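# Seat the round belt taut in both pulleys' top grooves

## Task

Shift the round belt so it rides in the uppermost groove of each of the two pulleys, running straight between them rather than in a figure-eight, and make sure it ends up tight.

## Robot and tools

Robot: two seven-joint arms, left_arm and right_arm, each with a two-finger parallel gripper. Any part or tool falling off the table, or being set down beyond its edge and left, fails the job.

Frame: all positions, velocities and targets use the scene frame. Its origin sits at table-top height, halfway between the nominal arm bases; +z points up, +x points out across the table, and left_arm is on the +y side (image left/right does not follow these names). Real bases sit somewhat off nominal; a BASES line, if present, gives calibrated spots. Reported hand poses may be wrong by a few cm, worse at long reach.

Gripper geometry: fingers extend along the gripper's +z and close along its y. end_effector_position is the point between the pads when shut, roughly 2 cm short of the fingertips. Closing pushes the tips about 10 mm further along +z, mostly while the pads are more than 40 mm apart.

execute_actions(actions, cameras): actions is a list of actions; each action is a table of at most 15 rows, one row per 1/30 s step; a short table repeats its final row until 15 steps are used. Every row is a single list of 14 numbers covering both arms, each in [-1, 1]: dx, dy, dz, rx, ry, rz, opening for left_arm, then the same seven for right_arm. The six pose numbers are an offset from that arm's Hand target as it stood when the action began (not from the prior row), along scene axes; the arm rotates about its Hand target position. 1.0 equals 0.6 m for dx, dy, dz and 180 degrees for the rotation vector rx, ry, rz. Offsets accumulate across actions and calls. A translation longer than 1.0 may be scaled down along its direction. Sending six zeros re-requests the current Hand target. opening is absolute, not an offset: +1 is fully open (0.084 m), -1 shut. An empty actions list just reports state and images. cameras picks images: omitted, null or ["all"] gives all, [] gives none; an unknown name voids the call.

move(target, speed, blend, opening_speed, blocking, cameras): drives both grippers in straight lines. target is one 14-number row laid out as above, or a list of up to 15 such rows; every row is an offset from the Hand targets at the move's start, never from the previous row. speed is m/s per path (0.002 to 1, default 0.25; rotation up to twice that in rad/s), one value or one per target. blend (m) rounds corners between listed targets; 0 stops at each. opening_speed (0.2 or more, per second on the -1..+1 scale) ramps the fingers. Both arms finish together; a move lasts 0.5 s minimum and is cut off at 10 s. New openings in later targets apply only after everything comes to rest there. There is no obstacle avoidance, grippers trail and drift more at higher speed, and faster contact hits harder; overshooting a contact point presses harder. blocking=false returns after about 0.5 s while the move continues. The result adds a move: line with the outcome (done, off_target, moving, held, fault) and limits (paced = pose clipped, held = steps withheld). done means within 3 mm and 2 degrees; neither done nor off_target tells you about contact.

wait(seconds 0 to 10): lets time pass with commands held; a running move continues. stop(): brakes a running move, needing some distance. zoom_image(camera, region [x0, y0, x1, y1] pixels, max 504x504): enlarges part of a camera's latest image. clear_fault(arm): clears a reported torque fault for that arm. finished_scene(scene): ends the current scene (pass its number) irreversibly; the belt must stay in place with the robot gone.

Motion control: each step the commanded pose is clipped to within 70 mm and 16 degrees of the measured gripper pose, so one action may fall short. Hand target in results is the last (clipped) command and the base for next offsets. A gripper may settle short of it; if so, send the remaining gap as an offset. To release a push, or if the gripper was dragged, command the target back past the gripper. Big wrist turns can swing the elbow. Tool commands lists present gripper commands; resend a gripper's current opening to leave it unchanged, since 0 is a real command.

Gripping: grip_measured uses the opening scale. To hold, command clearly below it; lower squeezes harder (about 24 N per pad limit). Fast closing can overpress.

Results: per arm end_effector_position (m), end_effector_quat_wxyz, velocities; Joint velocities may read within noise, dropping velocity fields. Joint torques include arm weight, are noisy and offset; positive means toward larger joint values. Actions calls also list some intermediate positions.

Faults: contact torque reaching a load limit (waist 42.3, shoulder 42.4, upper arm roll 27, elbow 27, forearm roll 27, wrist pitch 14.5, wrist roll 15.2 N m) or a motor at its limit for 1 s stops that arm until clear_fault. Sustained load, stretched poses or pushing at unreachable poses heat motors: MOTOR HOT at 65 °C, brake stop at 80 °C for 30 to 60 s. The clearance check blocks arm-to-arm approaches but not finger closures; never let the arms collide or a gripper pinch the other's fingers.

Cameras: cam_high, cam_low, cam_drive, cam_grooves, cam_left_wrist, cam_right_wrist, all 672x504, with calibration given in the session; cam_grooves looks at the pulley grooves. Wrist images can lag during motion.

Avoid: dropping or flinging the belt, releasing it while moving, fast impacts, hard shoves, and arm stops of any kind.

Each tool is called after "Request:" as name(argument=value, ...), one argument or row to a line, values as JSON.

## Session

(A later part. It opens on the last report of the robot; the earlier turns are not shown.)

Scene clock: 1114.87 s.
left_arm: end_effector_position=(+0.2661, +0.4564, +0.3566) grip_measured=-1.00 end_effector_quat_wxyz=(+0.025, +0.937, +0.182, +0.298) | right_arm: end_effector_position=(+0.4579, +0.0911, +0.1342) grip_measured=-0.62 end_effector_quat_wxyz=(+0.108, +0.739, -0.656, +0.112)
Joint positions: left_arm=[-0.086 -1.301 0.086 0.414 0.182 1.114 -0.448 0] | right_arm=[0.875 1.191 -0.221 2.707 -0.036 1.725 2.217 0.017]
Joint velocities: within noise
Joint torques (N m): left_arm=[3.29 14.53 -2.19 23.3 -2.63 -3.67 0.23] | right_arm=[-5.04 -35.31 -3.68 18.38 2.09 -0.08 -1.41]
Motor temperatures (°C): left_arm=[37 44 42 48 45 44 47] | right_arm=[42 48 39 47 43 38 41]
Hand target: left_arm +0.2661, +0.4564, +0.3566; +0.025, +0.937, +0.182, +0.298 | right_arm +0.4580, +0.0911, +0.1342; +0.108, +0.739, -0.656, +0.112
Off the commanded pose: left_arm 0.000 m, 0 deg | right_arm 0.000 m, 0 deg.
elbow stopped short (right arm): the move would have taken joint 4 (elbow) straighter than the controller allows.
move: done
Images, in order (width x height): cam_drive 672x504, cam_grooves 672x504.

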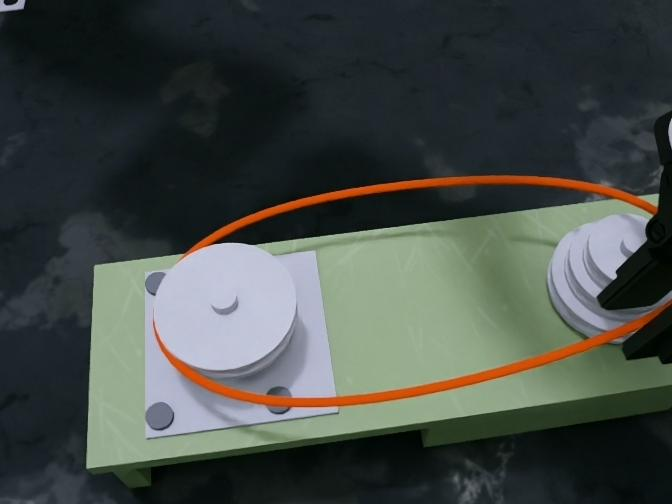

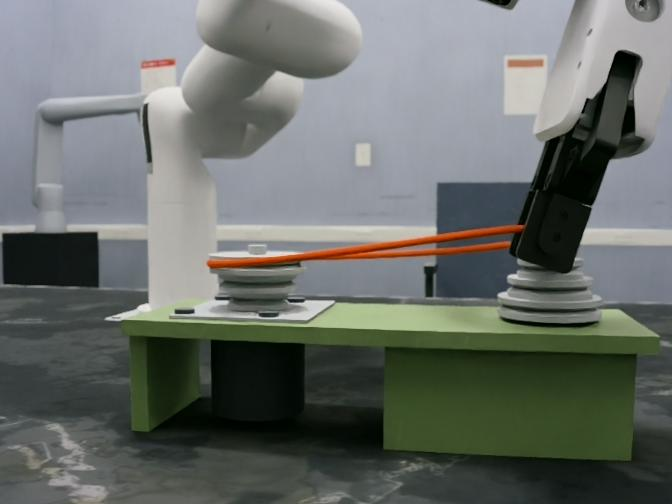

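Request:
move(
  target=[0,0,0,0,0,0,-1,0.008,0,0,0,0,0,-0.6],
  speed=0.03,
  cameras=["cam_grooves","cam_drive","cam_high"],
)

Request:
zoom_image(
  camera="cam_grooves",
  region=[380, 150, 660, 350],
)

Request:
zoom_image(
  camera="cam_drive",
  region=[472, 150, 672, 350],
)

Scene clock: 1119.73 s.
left_arm: end_effector_position=(+0.2661, +0.4564, +0.3566) grip_measured=-1.00 end_effector_quat_wxyz=(+0.025, +0.937, +0.182, +0.298) | right_arm: end_effector_position=(+0.4624, +0.0907, +0.1341) grip_measured=-0.62 end_effector_quat_wxyz=(+0.102, +0.740, -0.655, +0.113)
Joint positions: left_arm=[-0.086 -1.301 0.086 0.414 0.182 1.114 -0.448 0] | right_arm=[0.87 1.192 -0.223 2.707 -0.035 1.713 2.212 0.017]
Joint velocities: within noise
Joint torques (N m): left_arm=[3.09 14.44 -2.19 23.39 -2.74 -3.73 0.38] | right_arm=[-5.32 -35.51 -6.08 16.31 2.32 -3.19 -1.44]
Motor temperatures (°C): left_arm=[37 44 42 48 45 44 47] | right_arm=[42 48 39 47 43 38 41]
Hand target: left_arm +0.2661, +0.4564, +0.3566; +0.025, +0.937, +0.182, +0.298 | right_arm +0.4628, +0.0911, +0.1342; +0.108, +0.739, -0.656, +0.112
Off the commanded pose: left_arm 0.000 m, 0 deg | right_arm 0.001 m, 1 deg.
elbow stopped short (right arm): the move would have taken joint 4 (elbow) straighter than the controller allows.
move: done
Images, in order (width x height): cam_high 672x504, cam_drive 672x504, cam_grooves 672x504.

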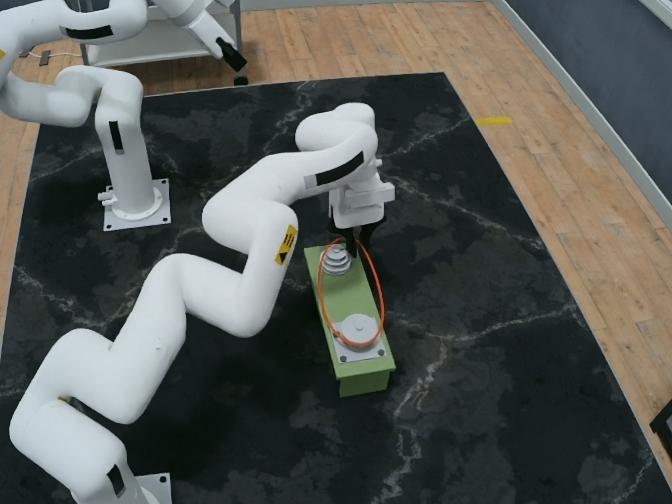

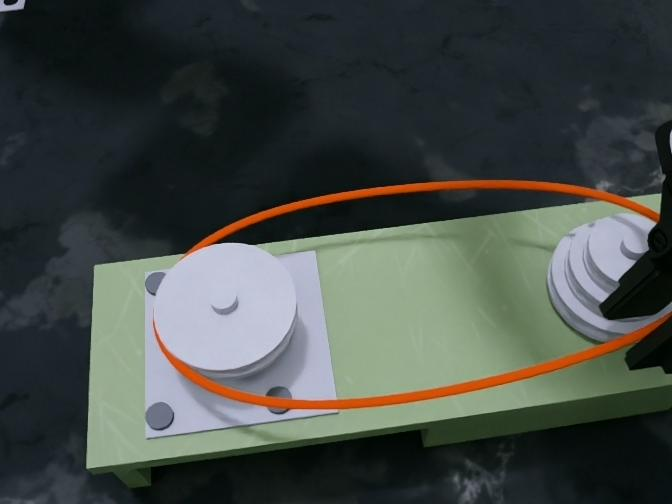

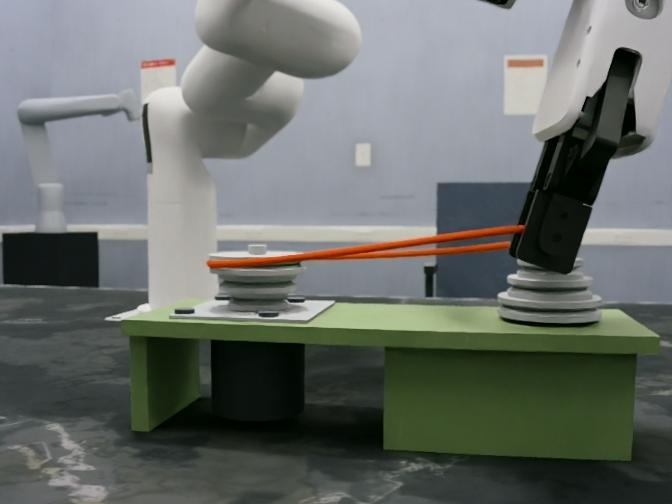

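Scaled by 1.800 from the camera's 672x504 image, which has a finer 960x720 frame.

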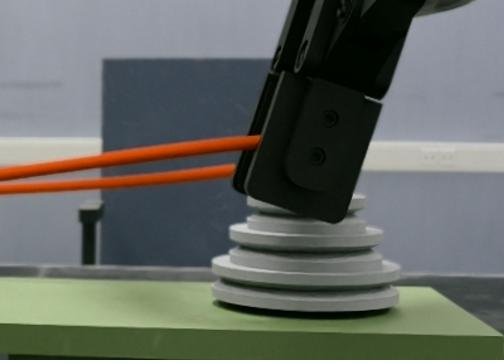

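Scaled by 2.520 from the camera's 672x504 image, which has a finer 960x720 frame.

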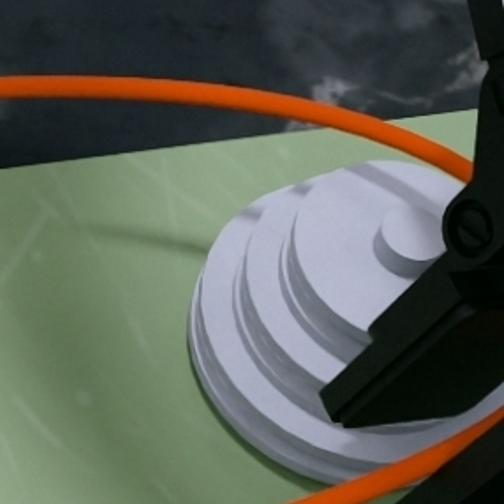

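Request:
move(
  target=[
    [0,0,0,0,0,0,-1,0,0,0.0,0,0,0,-0.76],
    [0,0,0,0,0,0,-1,0.003,-0.042,-0.002,0,0,0,-0.76],
  ],
  speed=0.04,
  cameras=["cam_grooves","cam_drive","cam_high"],
)

Request:
zoom_image(
  camera="cam_grooves",
  region=[380, 150, 660, 350],
)

Request:
zoom_image(
  camera="cam_drive",
  region=[472, 150, 672, 350],
)

Request:
zoom_image(
  camera="cam_high",
  region=[290, 210, 410, 380],
)

Scene clock: 1132.67 s.
left_arm: end_effector_position=(+0.2661, +0.4564, +0.3566) grip_measured=-1.00 end_effector_quat_wxyz=(+0.025, +0.937, +0.182, +0.298) | right_arm: end_effector_position=(+0.4646, +0.0659, +0.1330) grip_measured=-0.78 end_effector_quat_wxyz=(+0.108, +0.739, -0.656, +0.112)
Joint positions: left_arm=[-0.086 -1.301 0.086 0.414 0.182 1.114 -0.448 0] | right_arm=[0.891 0.991 -0.234 2.331 -0.05 1.548 2.195 0.01]
Joint velocities: within noise
Joint torques (N m): left_arm=[3.26 14.56 -2.32 23.4 -2.65 -3.81 0.36] | right_arm=[6.27 -49.08 -7.09 12.38 -2.72 -2.99 1.48]
Motor temperatures (°C): left_arm=[37 44 42 48 45 44 47] | right_arm=[41 48 39 47 43 37 41]
Hand target: left_arm +0.2661, +0.4564, +0.3566; +0.025, +0.937, +0.182, +0.298 | right_arm +0.4646, +0.0659, +0.1330; +0.108, +0.739, -0.656, +0.112
Off the commanded pose: left_arm 0.000 m, 0 deg | right_arm 0.000 m, 0 deg.
elbow stopped short (right arm): the move would have taken joint 4 (elbow) straighter than the controller allows.
move: done
Images, in order (width x height): cam_high 672x504, cam_drive 672x504, cam_grooves 672x504.

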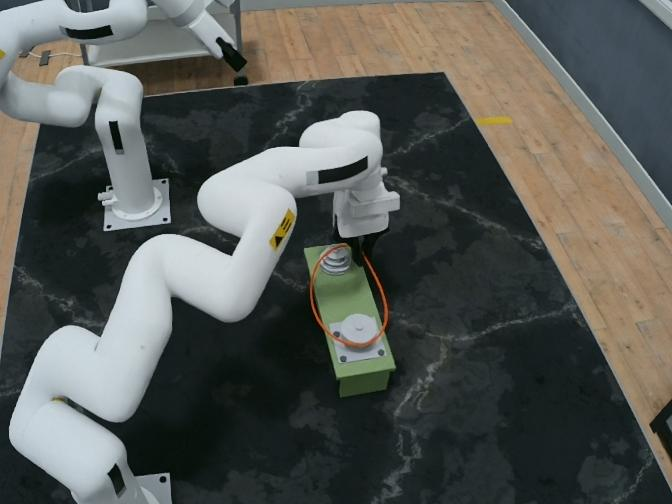

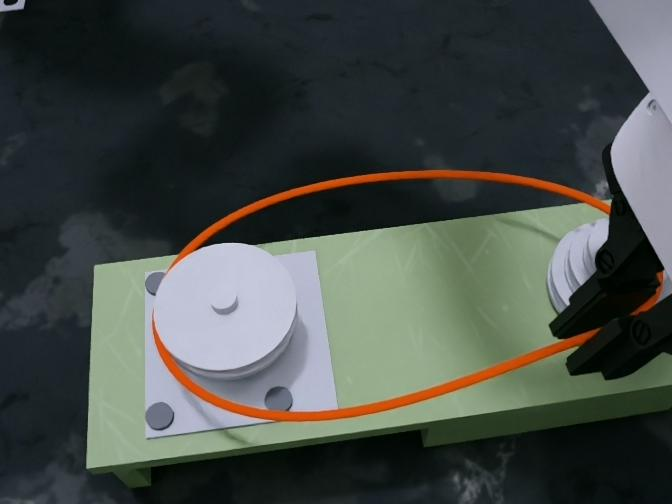

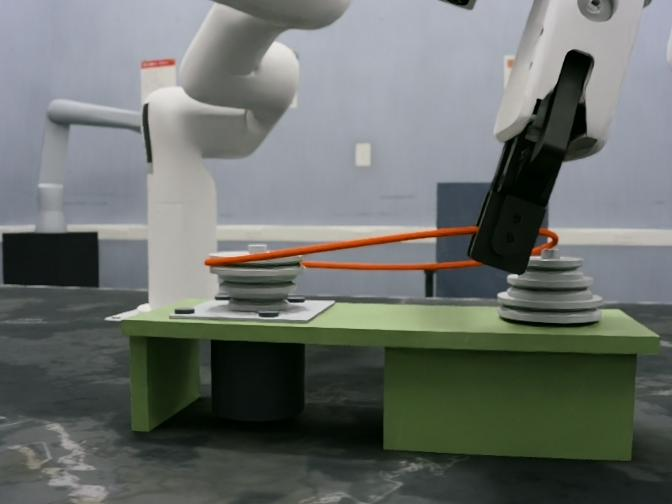

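Scaled by 1.800 from the camera's 672x504 image, which has a finer 960x720 frame.

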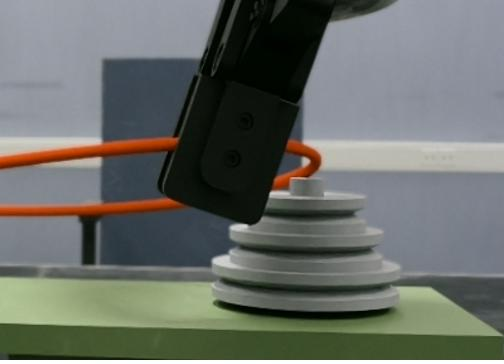

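Scaled by 2.520 from the camera's 672x504 image, which has a finer 960x720 frame.

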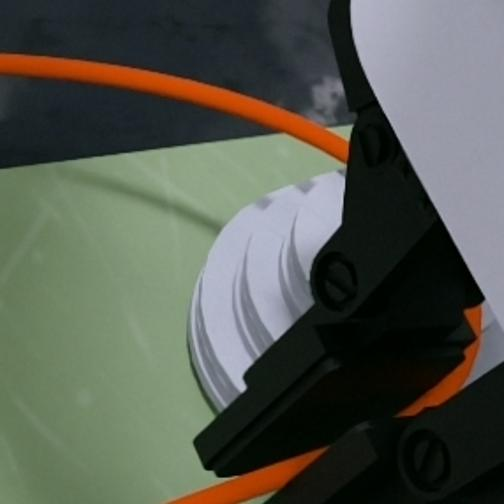

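Scaled by 2.965 from the camera's 672x504 image, which has a finer 960x720 frame.

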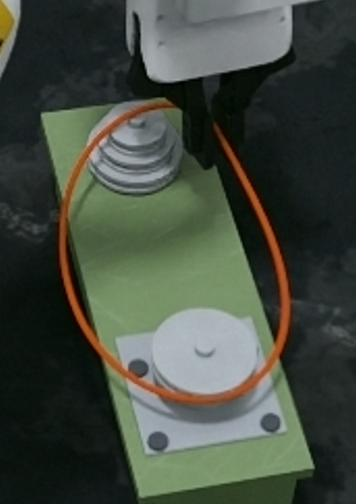

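Request:
move(
  target=[
    [0,0,0,0,0,0,-1,0,0,0.0,0,0,0,-1],
    [0,0,0,0,0,0,-1,0.0,0.006,0,0,0,0,-1],
    [0,0,0,0,0,0,-1,0.0,0.007,-0.017,0,0,0,-1],
  ],
  speed=0.03,
  cameras=["cam_grooves","cam_drive","cam_high"],
)

Request:
zoom_image(
  camera="cam_grooves",
  region=[380, 150, 660, 350],
)

Request:
zoom_image(
  camera="cam_high",
  region=[290, 210, 410, 380],
)

Scene clock: 1150.57 s.
left_arm: end_effector_position=(+0.2661, +0.4564, +0.3566) grip_measured=-1.00 end_effector_quat_wxyz=(+0.025, +0.937, +0.182, +0.298) | right_arm: end_effector_position=(+0.4646, +0.0701, +0.1228) grip_measured=-0.92 end_effector_quat_wxyz=(+0.108, +0.739, -0.656, +0.112)
Joint positions: left_arm=[-0.086 -1.301 0.086 0.414 0.182 1.114 -0.448 0] | right_arm=[0.891 1.016 -0.232 2.348 -0.048 1.541 2.202 0.004]
Joint velocities: within noise
Joint torques (N m): left_arm=[3.44 14.35 -2.26 23.25 -2.78 -3.77 0.24] | right_arm=[6.09 -34.5 -1.43 12.1 1.25 -2.99 1.48]
Motor temperatures (°C): left_arm=[37 44 42 48 45 44 47] | right_arm=[41 49 39 47 43 37 41]
Hand target: left_arm +0.2661, +0.4564, +0.3566; +0.025, +0.937, +0.182, +0.298 | right_arm +0.4646, +0.0701, +0.1228; +0.108, +0.739, -0.656, +0.112
Off the commanded pose: left_arm 0.000 m, 0 deg | right_arm 0.000 m, 0 deg.
move: done
Images, in order (width x height): cam_high 672x504, cam_drive 672x504, cam_grooves 672x504.

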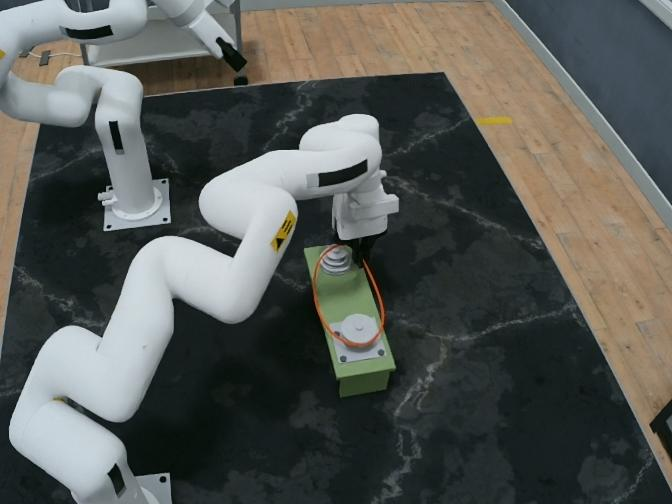

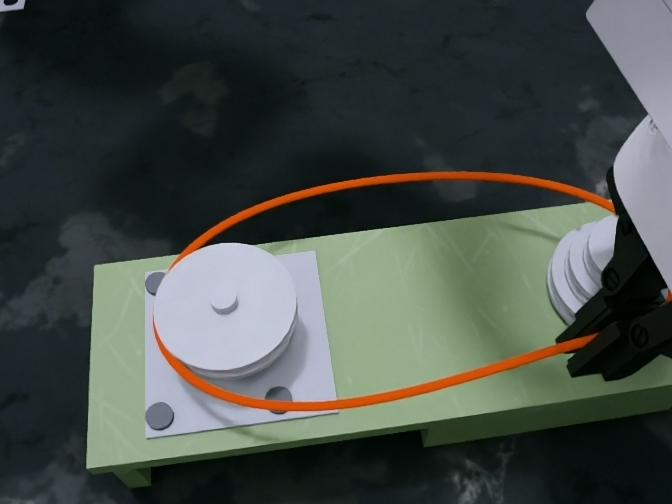

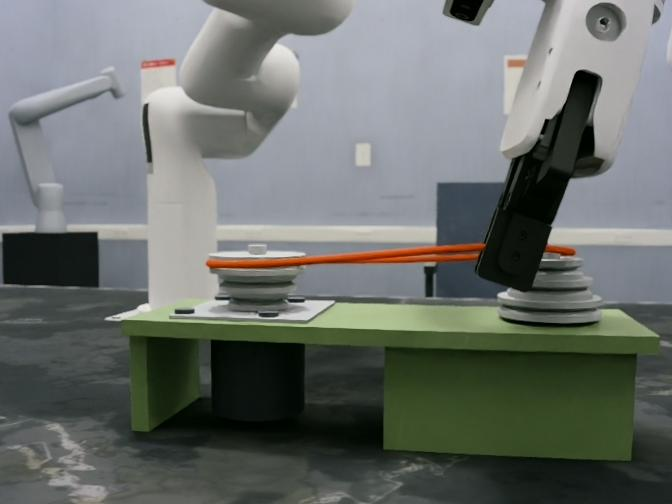

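Scaled by 1.800 from the camera's 672x504 image, which has a finer 960x720 frame.

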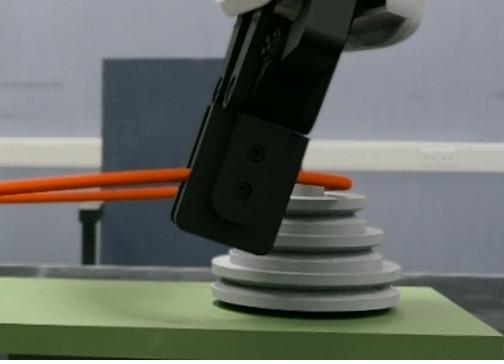

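Scaled by 2.965 from the camera's 672x504 image, which has a finer 960x720 frame.

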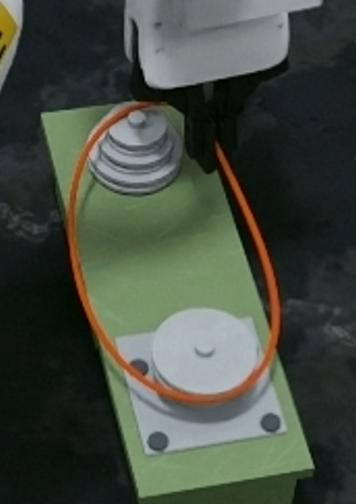

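Request:
move(
  target=[
    [0,0,0,0,0,0,-1,0.0,0.0,0,0,0,0,-0.6],
  ],
  speed=0.03,
  cameras=["cam_grooves","cam_drive","cam_high"],
)

Request:
zoom_image(
  camera="cam_grooves",
  region=[380, 150, 660, 350],
)

Request:
zoom_image(
  camera="cam_high",
  region=[290, 210, 410, 380],
)

Scene clock: 1155.40 s.
left_arm: end_effector_position=(+0.2661, +0.4564, +0.3566) grip_measured=-1.00 end_effector_quat_wxyz=(+0.025, +0.937, +0.182, +0.298) | right_arm: end_effector_position=(+0.4646, +0.0701, +0.1228) grip_measured=-0.62 end_effector_quat_wxyz=(+0.108, +0.739, -0.656, +0.112)
Joint positions: left_arm=[-0.086 -1.301 0.086 0.414 0.182 1.114 -0.448 0] | right_arm=[0.892 1.016 -0.232 2.348 -0.048 1.54 2.202 0.017]
Joint velocities: within noise
Joint torques (N m): left_arm=[3.01 14.33 -2.17 23.28 -2.63 -3.76 0.32] | right_arm=[5.95 -46.56 -2.59 12.39 -2.1 -2.31 1.43]
Motor temperatures (°C): left_arm=[37 44 42 48 45 44 47] | right_arm=[41 49 38 47 43 37 41]
Hand target: left_arm +0.2661, +0.4564, +0.3566; +0.025, +0.937, +0.182, +0.298 | right_arm +0.4646, +0.0701, +0.1228; +0.108, +0.739, -0.656, +0.112
Off the commanded pose: left_arm 0.000 m, 0 deg | right_arm 0.000 m, 0 deg.
move: done
Images, in order (width x height): cam_high 672x504, cam_drive 672x504, cam_grooves 672x504.

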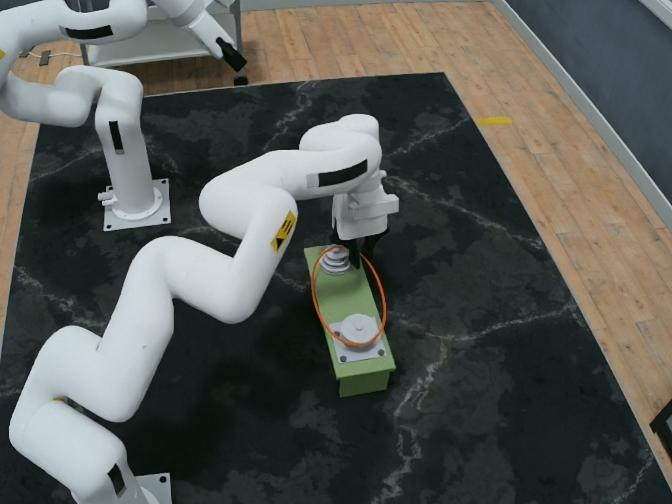

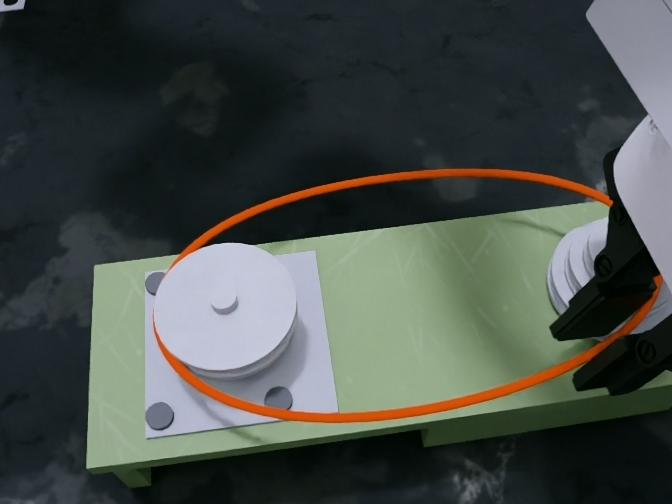

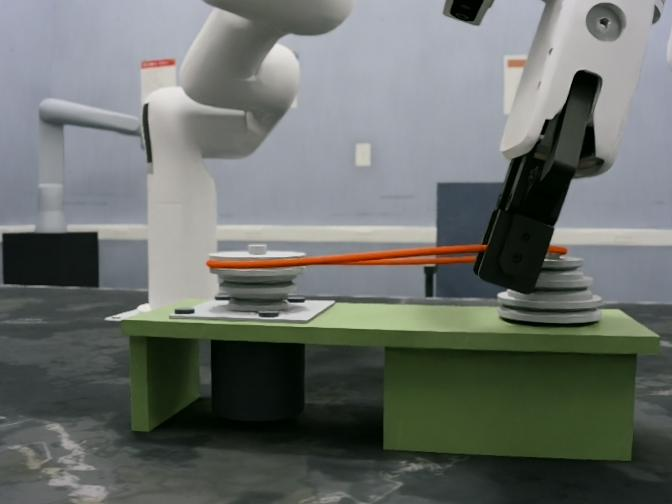

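Scaled by 1.800 from the camera's 672x504 image, which has a finer 960x720 frame.

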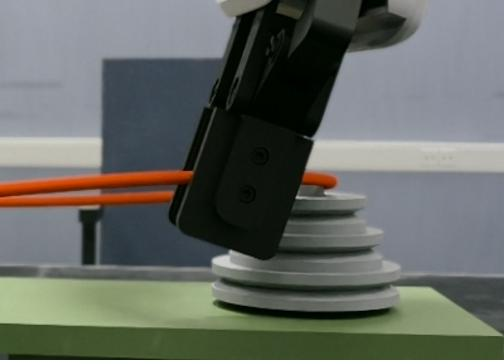

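Scaled by 2.965 from the camera's 672x504 image, which has a finer 960x720 frame.

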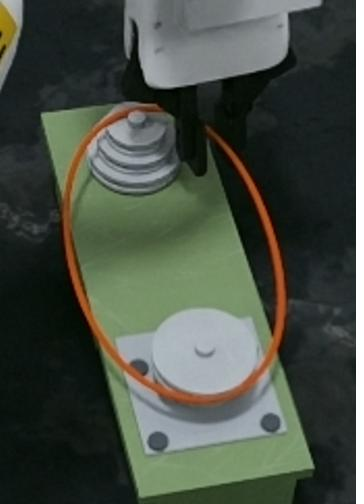

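Request:
move(
  target=[
    [0,0,0,0,0,0,-1,0.006,0.0,0,0,0,0,-0.4],
    [0,0,0,0,0,0,-1,0.007,0.0,0.022,0,0,0,-0.4],
  ],
  speed=0.03,
  cameras=["cam_grooves","cam_drive","cam_high"],
)

Request:
zoom_image(
  camera="cam_grooves",
  region=[380, 150, 660, 350],
)

Request:
zoom_image(
  camera="cam_high",
  region=[290, 210, 410, 380],
)

Scene clock: 1160.90 s.
left_arm: end_effector_position=(+0.2661, +0.4564, +0.3566) grip_measured=-1.00 end_effector_quat_wxyz=(+0.025, +0.937, +0.182, +0.298) | right_arm: end_effector_position=(+0.4688, +0.0701, +0.1360) grip_measured=-0.42 end_effector_quat_wxyz=(+0.108, +0.739, -0.656, +0.112)
Joint positions: left_arm=[-0.086 -1.301 0.086 0.414 0.182 1.114 -0.448 0] | right_arm=[0.877 1.047 -0.232 2.443 -0.046 1.601 2.191 0.026]
Joint velocities: within noise
Joint torques (N m): left_arm=[3.15 14.35 -2.09 23.31 -2.59 -3.78 0.31] | right_arm=[-5.3 -33.99 -4.94 18.53 2.07 0.07 -1.47]
Motor temperatures (°C): left_arm=[36 44 42 48 45 44 47] | right_arm=[41 49 38 47 43 37 41]
Hand target: left_arm +0.2661, +0.4564, +0.3566; +0.025, +0.937, +0.182, +0.298 | right_arm +0.4688, +0.0701, +0.1360; +0.108, +0.739, -0.656, +0.112
Off the commanded pose: left_arm 0.000 m, 0 deg | right_arm 0.000 m, 0 deg.
move: done
Images, in order (width x height): cam_high 672x504, cam_drive 672x504, cam_grooves 672x504.

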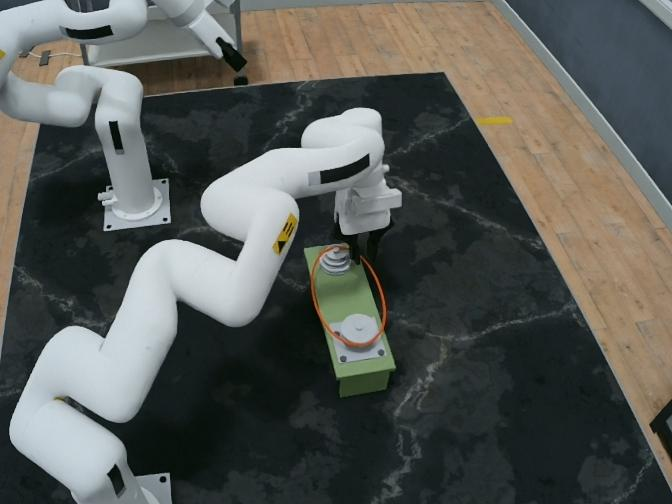

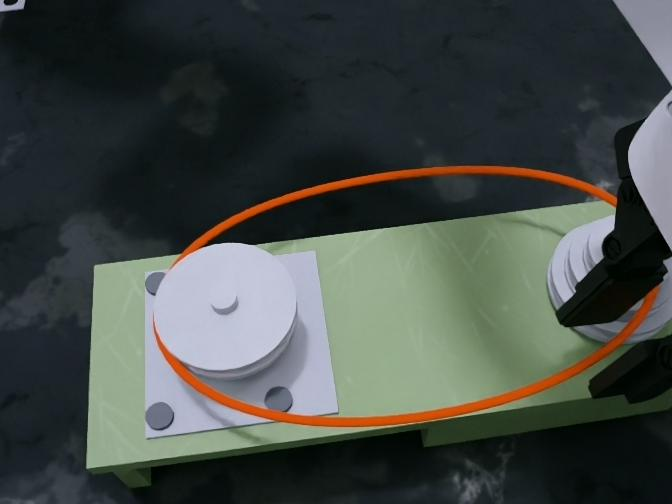

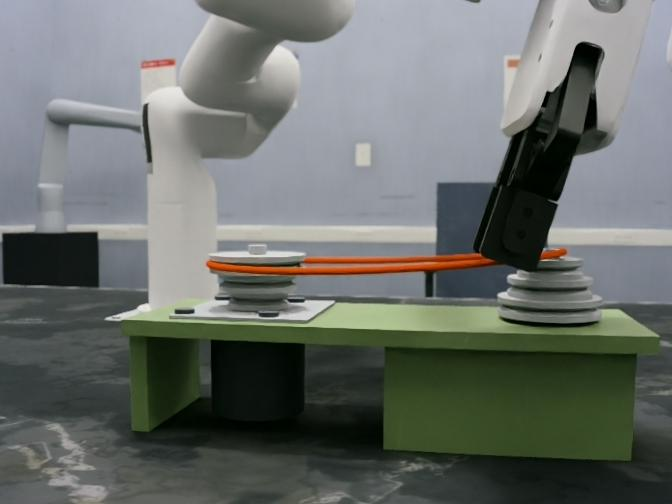

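Scaled by 1.800 from the camera's 672x504 image, which has a finer 960x720 frame.

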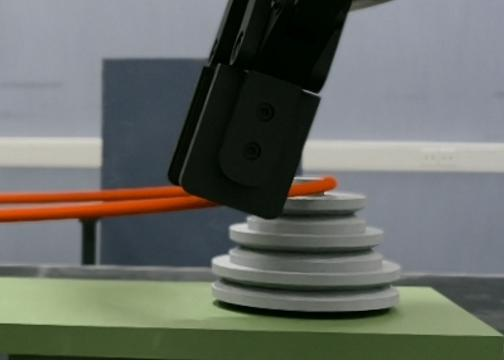

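Scaled by 2.965 from the camera's 672x504 image, which has a finer 960x720 frame.

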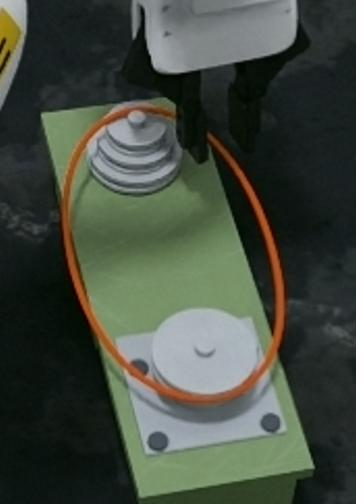

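Request:
move(
  target=[
    [0,0,0,0,0,0,-1,0.002,-0.003,0,0,0,0,-0.4],
    [0,0,0,0,0,0,-1,0.002,-0.003,0,0,0,0,-1],
    [0,0,0,0,0,0,-1,0.002,-0.003,0.01,0,0,0,-1],
  ],
  speed=0.03,
  cameras=["cam_grooves","cam_drive","cam_high"],
)

Request:
zoom_image(
  camera="cam_grooves",
  region=[380, 150, 660, 350],
)

Request:
zoom_image(
  camera="cam_high",
  region=[290, 210, 410, 380],
)

Scene clock: 1170.13 s.
left_arm: end_effector_position=(+0.2661, +0.4564, +0.3566) grip_measured=-1.00 end_effector_quat_wxyz=(+0.025, +0.937, +0.182, +0.298) | right_arm: end_effector_position=(+0.4700, +0.0683, +0.1420) grip_measured=-0.93 end_effector_quat_wxyz=(+0.108, +0.739, -0.656, +0.112)
Joint positions: left_arm=[-0.086 -1.301 0.086 0.414 0.182 1.114 -0.448 0] | right_arm=[0.873 1.046 -0.232 2.458 -0.046 1.617 2.185 0.003]
Joint velocities: within noise
Joint torques (N m): left_arm=[2.93 14.7 -2.11 23.13 -2.71 -3.78 0.22] | right_arm=[-5.33 -34.11 -3.83 18.62 1.55 -0.07 -1.35]
Motor temperatures (°C): left_arm=[36 44 42 48 45 44 47] | right_arm=[41 49 38 48 43 37 41]
Hand target: left_arm +0.2661, +0.4564, +0.3566; +0.025, +0.937, +0.182, +0.298 | right_arm +0.4700, +0.0683, +0.1420; +0.108, +0.739, -0.656, +0.112
Off the commanded pose: left_arm 0.000 m, 0 deg | right_arm 0.000 m, 0 deg.
move: done
Images, in order (width x height): cam_high 672x504, cam_drive 672x504, cam_grooves 672x504.

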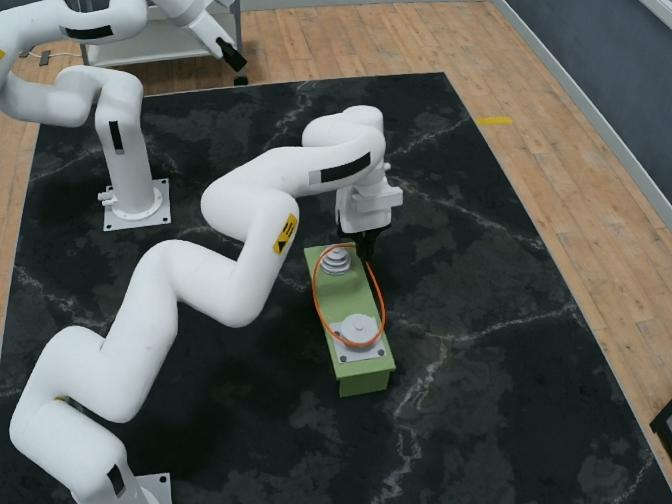

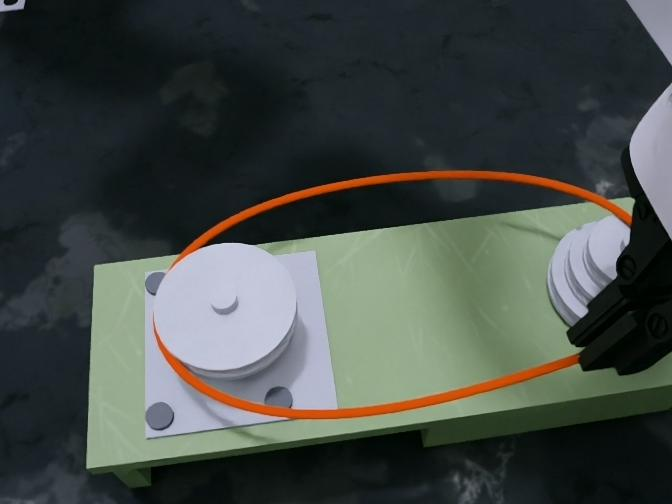

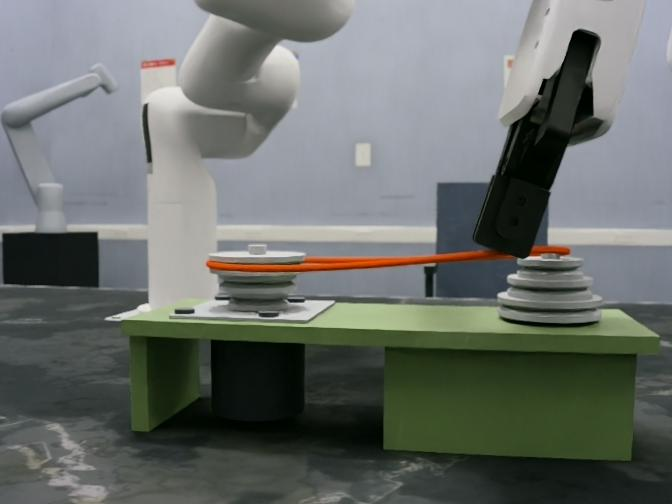

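Scaled by 1.800 from the camera's 672x504 image, which has a finer 960x720 frame.

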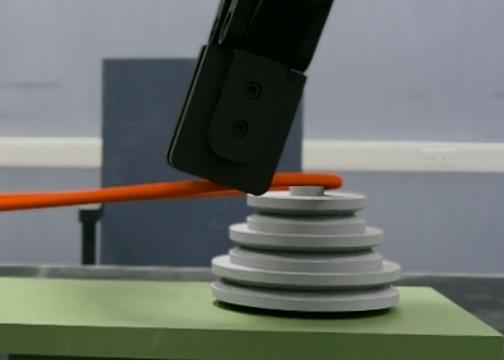

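Scaled by 2.965 from the camera's 672x504 image, which has a finer 960x720 frame.

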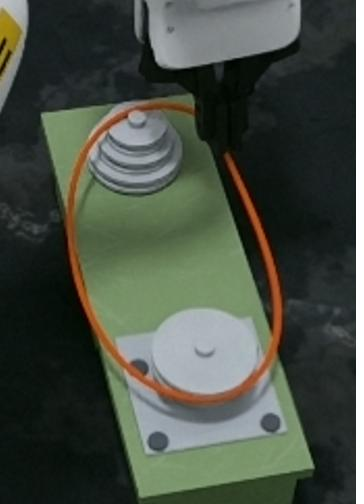

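Request:
move(
  target=[
    [0,0,0,0,0,0,-1,0.0,0.03,0.003,0,0,0,-1],
    [0,0,0,0,0,0,-1,-0.015,0.038,0.0,0,0,0,-1],
  ],
  speed=0.03,
  cameras=["cam_grooves","cam_drive","cam_high"],
)

Request:
zoom_image(
  camera="cam_grooves",
  region=[380, 150, 660, 350],
)

Request:
zoom_image(
  camera="cam_drive",
  region=[472, 150, 672, 350],
)

Request:
zoom_image(
  camera="cam_high",
  region=[290, 210, 410, 380],
)

Scene clock: 1177.00 s.
left_arm: end_effector_position=(+0.2661, +0.4564, +0.3566) grip_measured=-1.00 end_effector_quat_wxyz=(+0.025, +0.937, +0.182, +0.298) | right_arm: end_effector_position=(+0.4606, +0.0907, +0.1419) grip_measured=-0.93 end_effector_quat_wxyz=(+0.102, +0.740, -0.655, +0.113)
Joint positions: left_arm=[-0.086 -1.301 0.086 0.414 0.182 1.114 -0.448 0] | right_arm=[0.873 1.18 -0.226 2.707 -0.033 1.724 2.21 0.003]
Joint velocities: within noise
Joint torques (N m): left_arm=[3.21 14.61 -2.15 23.2 -2.52 -3.64 0.35] | right_arm=[6.46 -34.94 -6.05 18.15 2.51 -0.2 1.75]
Motor temperatures (°C): left_arm=[36 44 42 48 45 44 47] | right_arm=[41 49 38 48 43 37 41]
Hand target: left_arm +0.2661, +0.4564, +0.3566; +0.025, +0.937, +0.182, +0.298 | right_arm +0.4610, +0.0911, +0.1420; +0.108, +0.739, -0.656, +0.112
Off the commanded pose: left_arm 0.000 m, 0 deg | right_arm 0.001 m, 1 deg.
elbow stopped short (right arm): the move would have taken joint 4 (elbow) straighter than the controller allows.
move: done
Images, in order (width x height): cam_high 672x504, cam_drive 672x504, cam_grooves 672x504.

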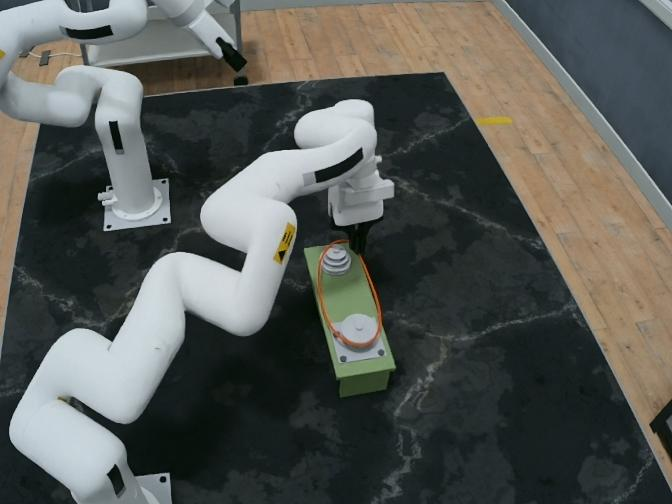

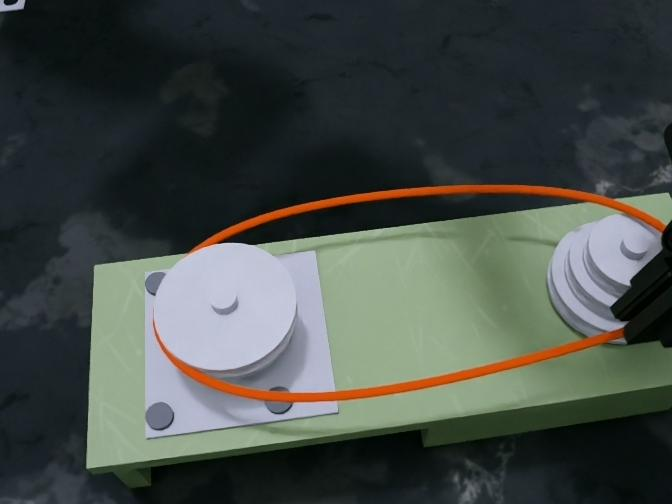

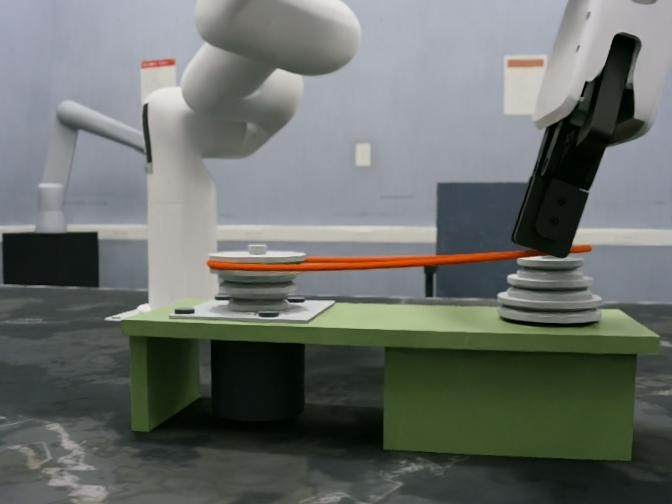

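Scaled by 1.800 from the camera's 672x504 image, which has a finer 960x720 frame.

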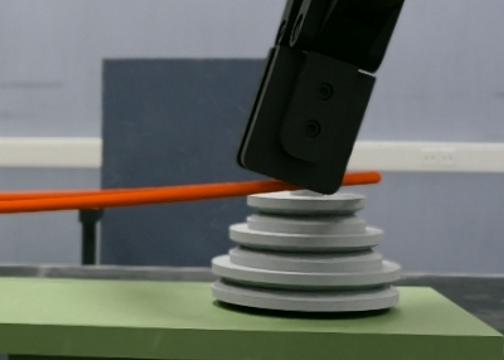

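Scaled by 2.520 from the camera's 672x504 image, which has a finer 960x720 frame.

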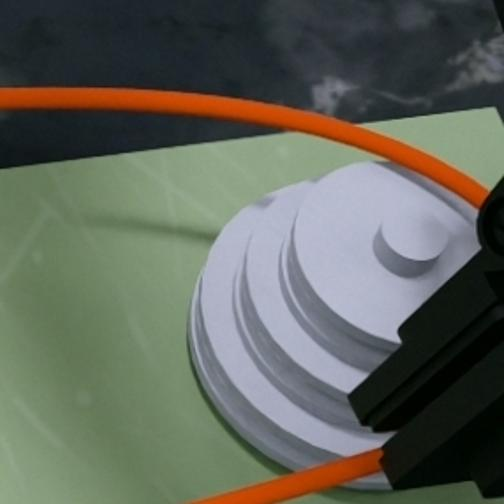

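Scaled by 2.965 from the camera's 672x504 image, which has a finer 960x720 frame.

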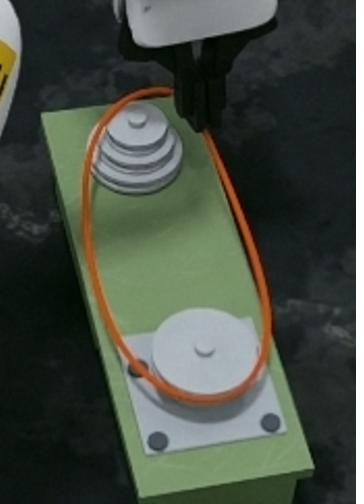

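Request:
move(
  target=[
    [0,0,0,0,0,0,-1,-0.007,0.003,-0.002,0,0,0,-1],
    [0,0,0,0,0,0,-1,-0.007,0.003,-0.021,0,0,0,-1],
  ],
  speed=0.03,
  cameras=["cam_grooves","cam_drive","cam_high"],
)

Request:
zoom_image(
  camera="cam_grooves",
  region=[380, 150, 660, 350],
)

Request:
zoom_image(
  camera="cam_drive",
  region=[472, 150, 672, 350],
)

Request:
zoom_image(
  camera="cam_high",
  region=[290, 210, 410, 380],
)

Scene clock: 1183.53 s.
left_arm: end_effector_position=(+0.2661, +0.4564, +0.3566) grip_measured=-1.00 end_effector_quat_wxyz=(+0.025, +0.937, +0.182, +0.298) | right_arm: end_effector_position=(+0.4568, +0.0929, +0.1293) grip_measured=-0.93 end_effector_quat_wxyz=(+0.108, +0.739, -0.656, +0.112)
Joint positions: left_arm=[-0.086 -1.301 0.086 0.414 0.182 1.114 -0.448 0] | right_arm=[0.879 1.197 -0.225 2.703 -0.03 1.718 2.22 0.003]
Joint velocities: within noise
Joint torques (N m): left_arm=[3.01 14.38 -2.15 23.02 -2.5 -3.73 0.34] | right_arm=[2.05 -43.07 -0.4 12 2.12 -3.25 1.51]
Motor temperatures (°C): left_arm=[36 44 42 48 45 44 47] | right_arm=[41 49 38 48 43 37 41]
Hand target: left_arm +0.2661, +0.4564, +0.3566; +0.025, +0.937, +0.182, +0.298 | right_arm +0.4568, +0.0929, +0.1294; +0.108, +0.739, -0.656, +0.112
Off the commanded pose: left_arm 0.000 m, 0 deg | right_arm 0.000 m, 0 deg.
elbow stopped short (right arm): the move would have taken joint 4 (elbow) straighter than the controller allows.
move: done
Images, in order (width x height): cam_high 672x504, cam_drive 672x504, cam_grooves 672x504.

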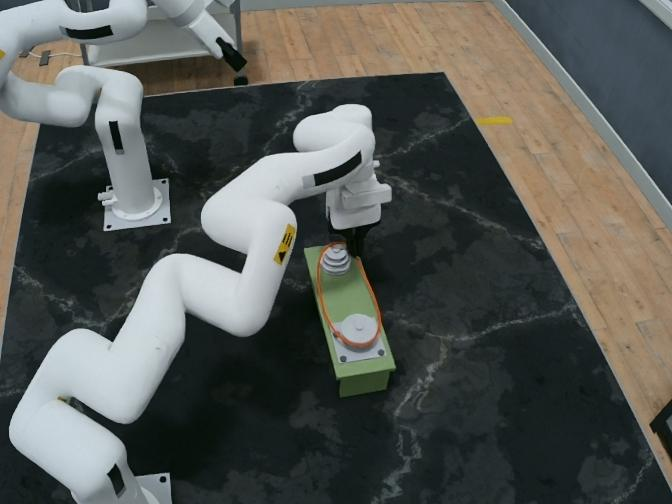

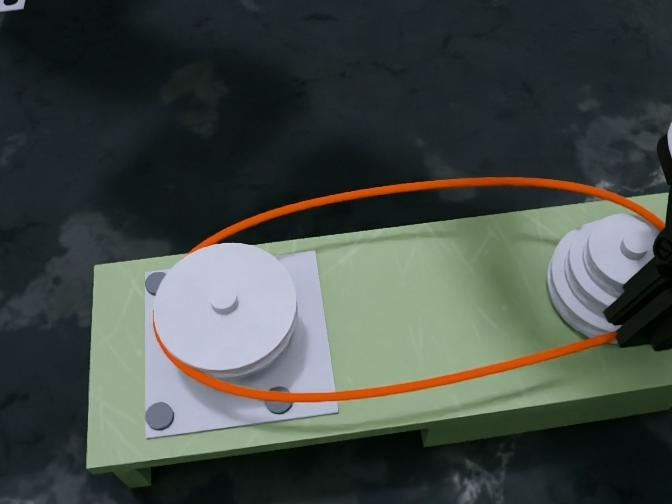

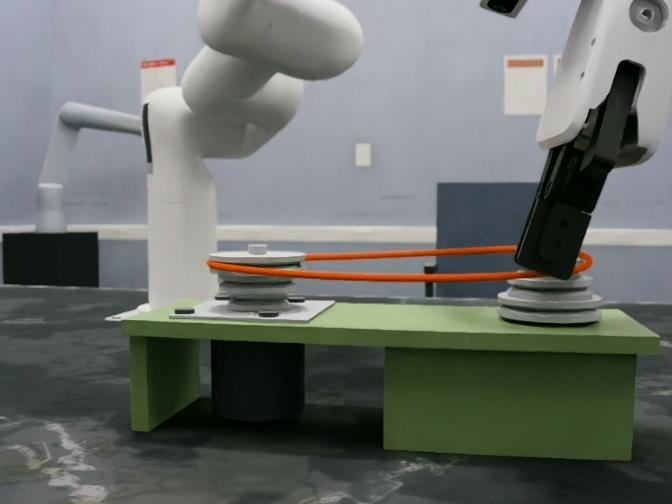

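Scaled by 1.800 from the camera's 672x504 image, which has a finer 960x720 frame.

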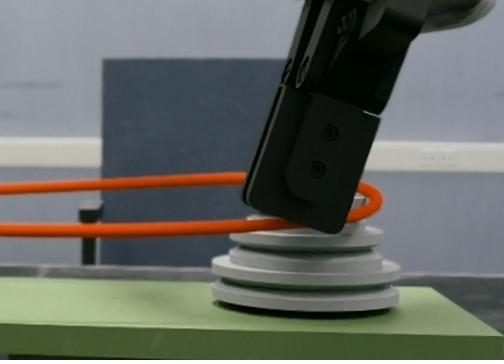

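Scaled by 2.520 from the camera's 672x504 image, which has a finer 960x720 frame.

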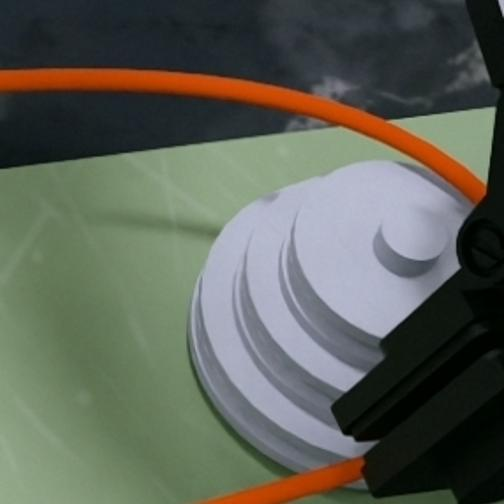

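Scaled by 2.965 from the camera's 672x504 image, which has a finer 960x720 frame.

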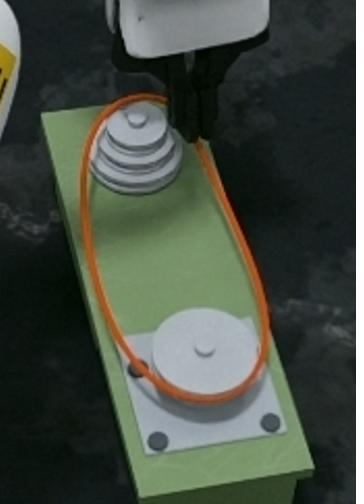

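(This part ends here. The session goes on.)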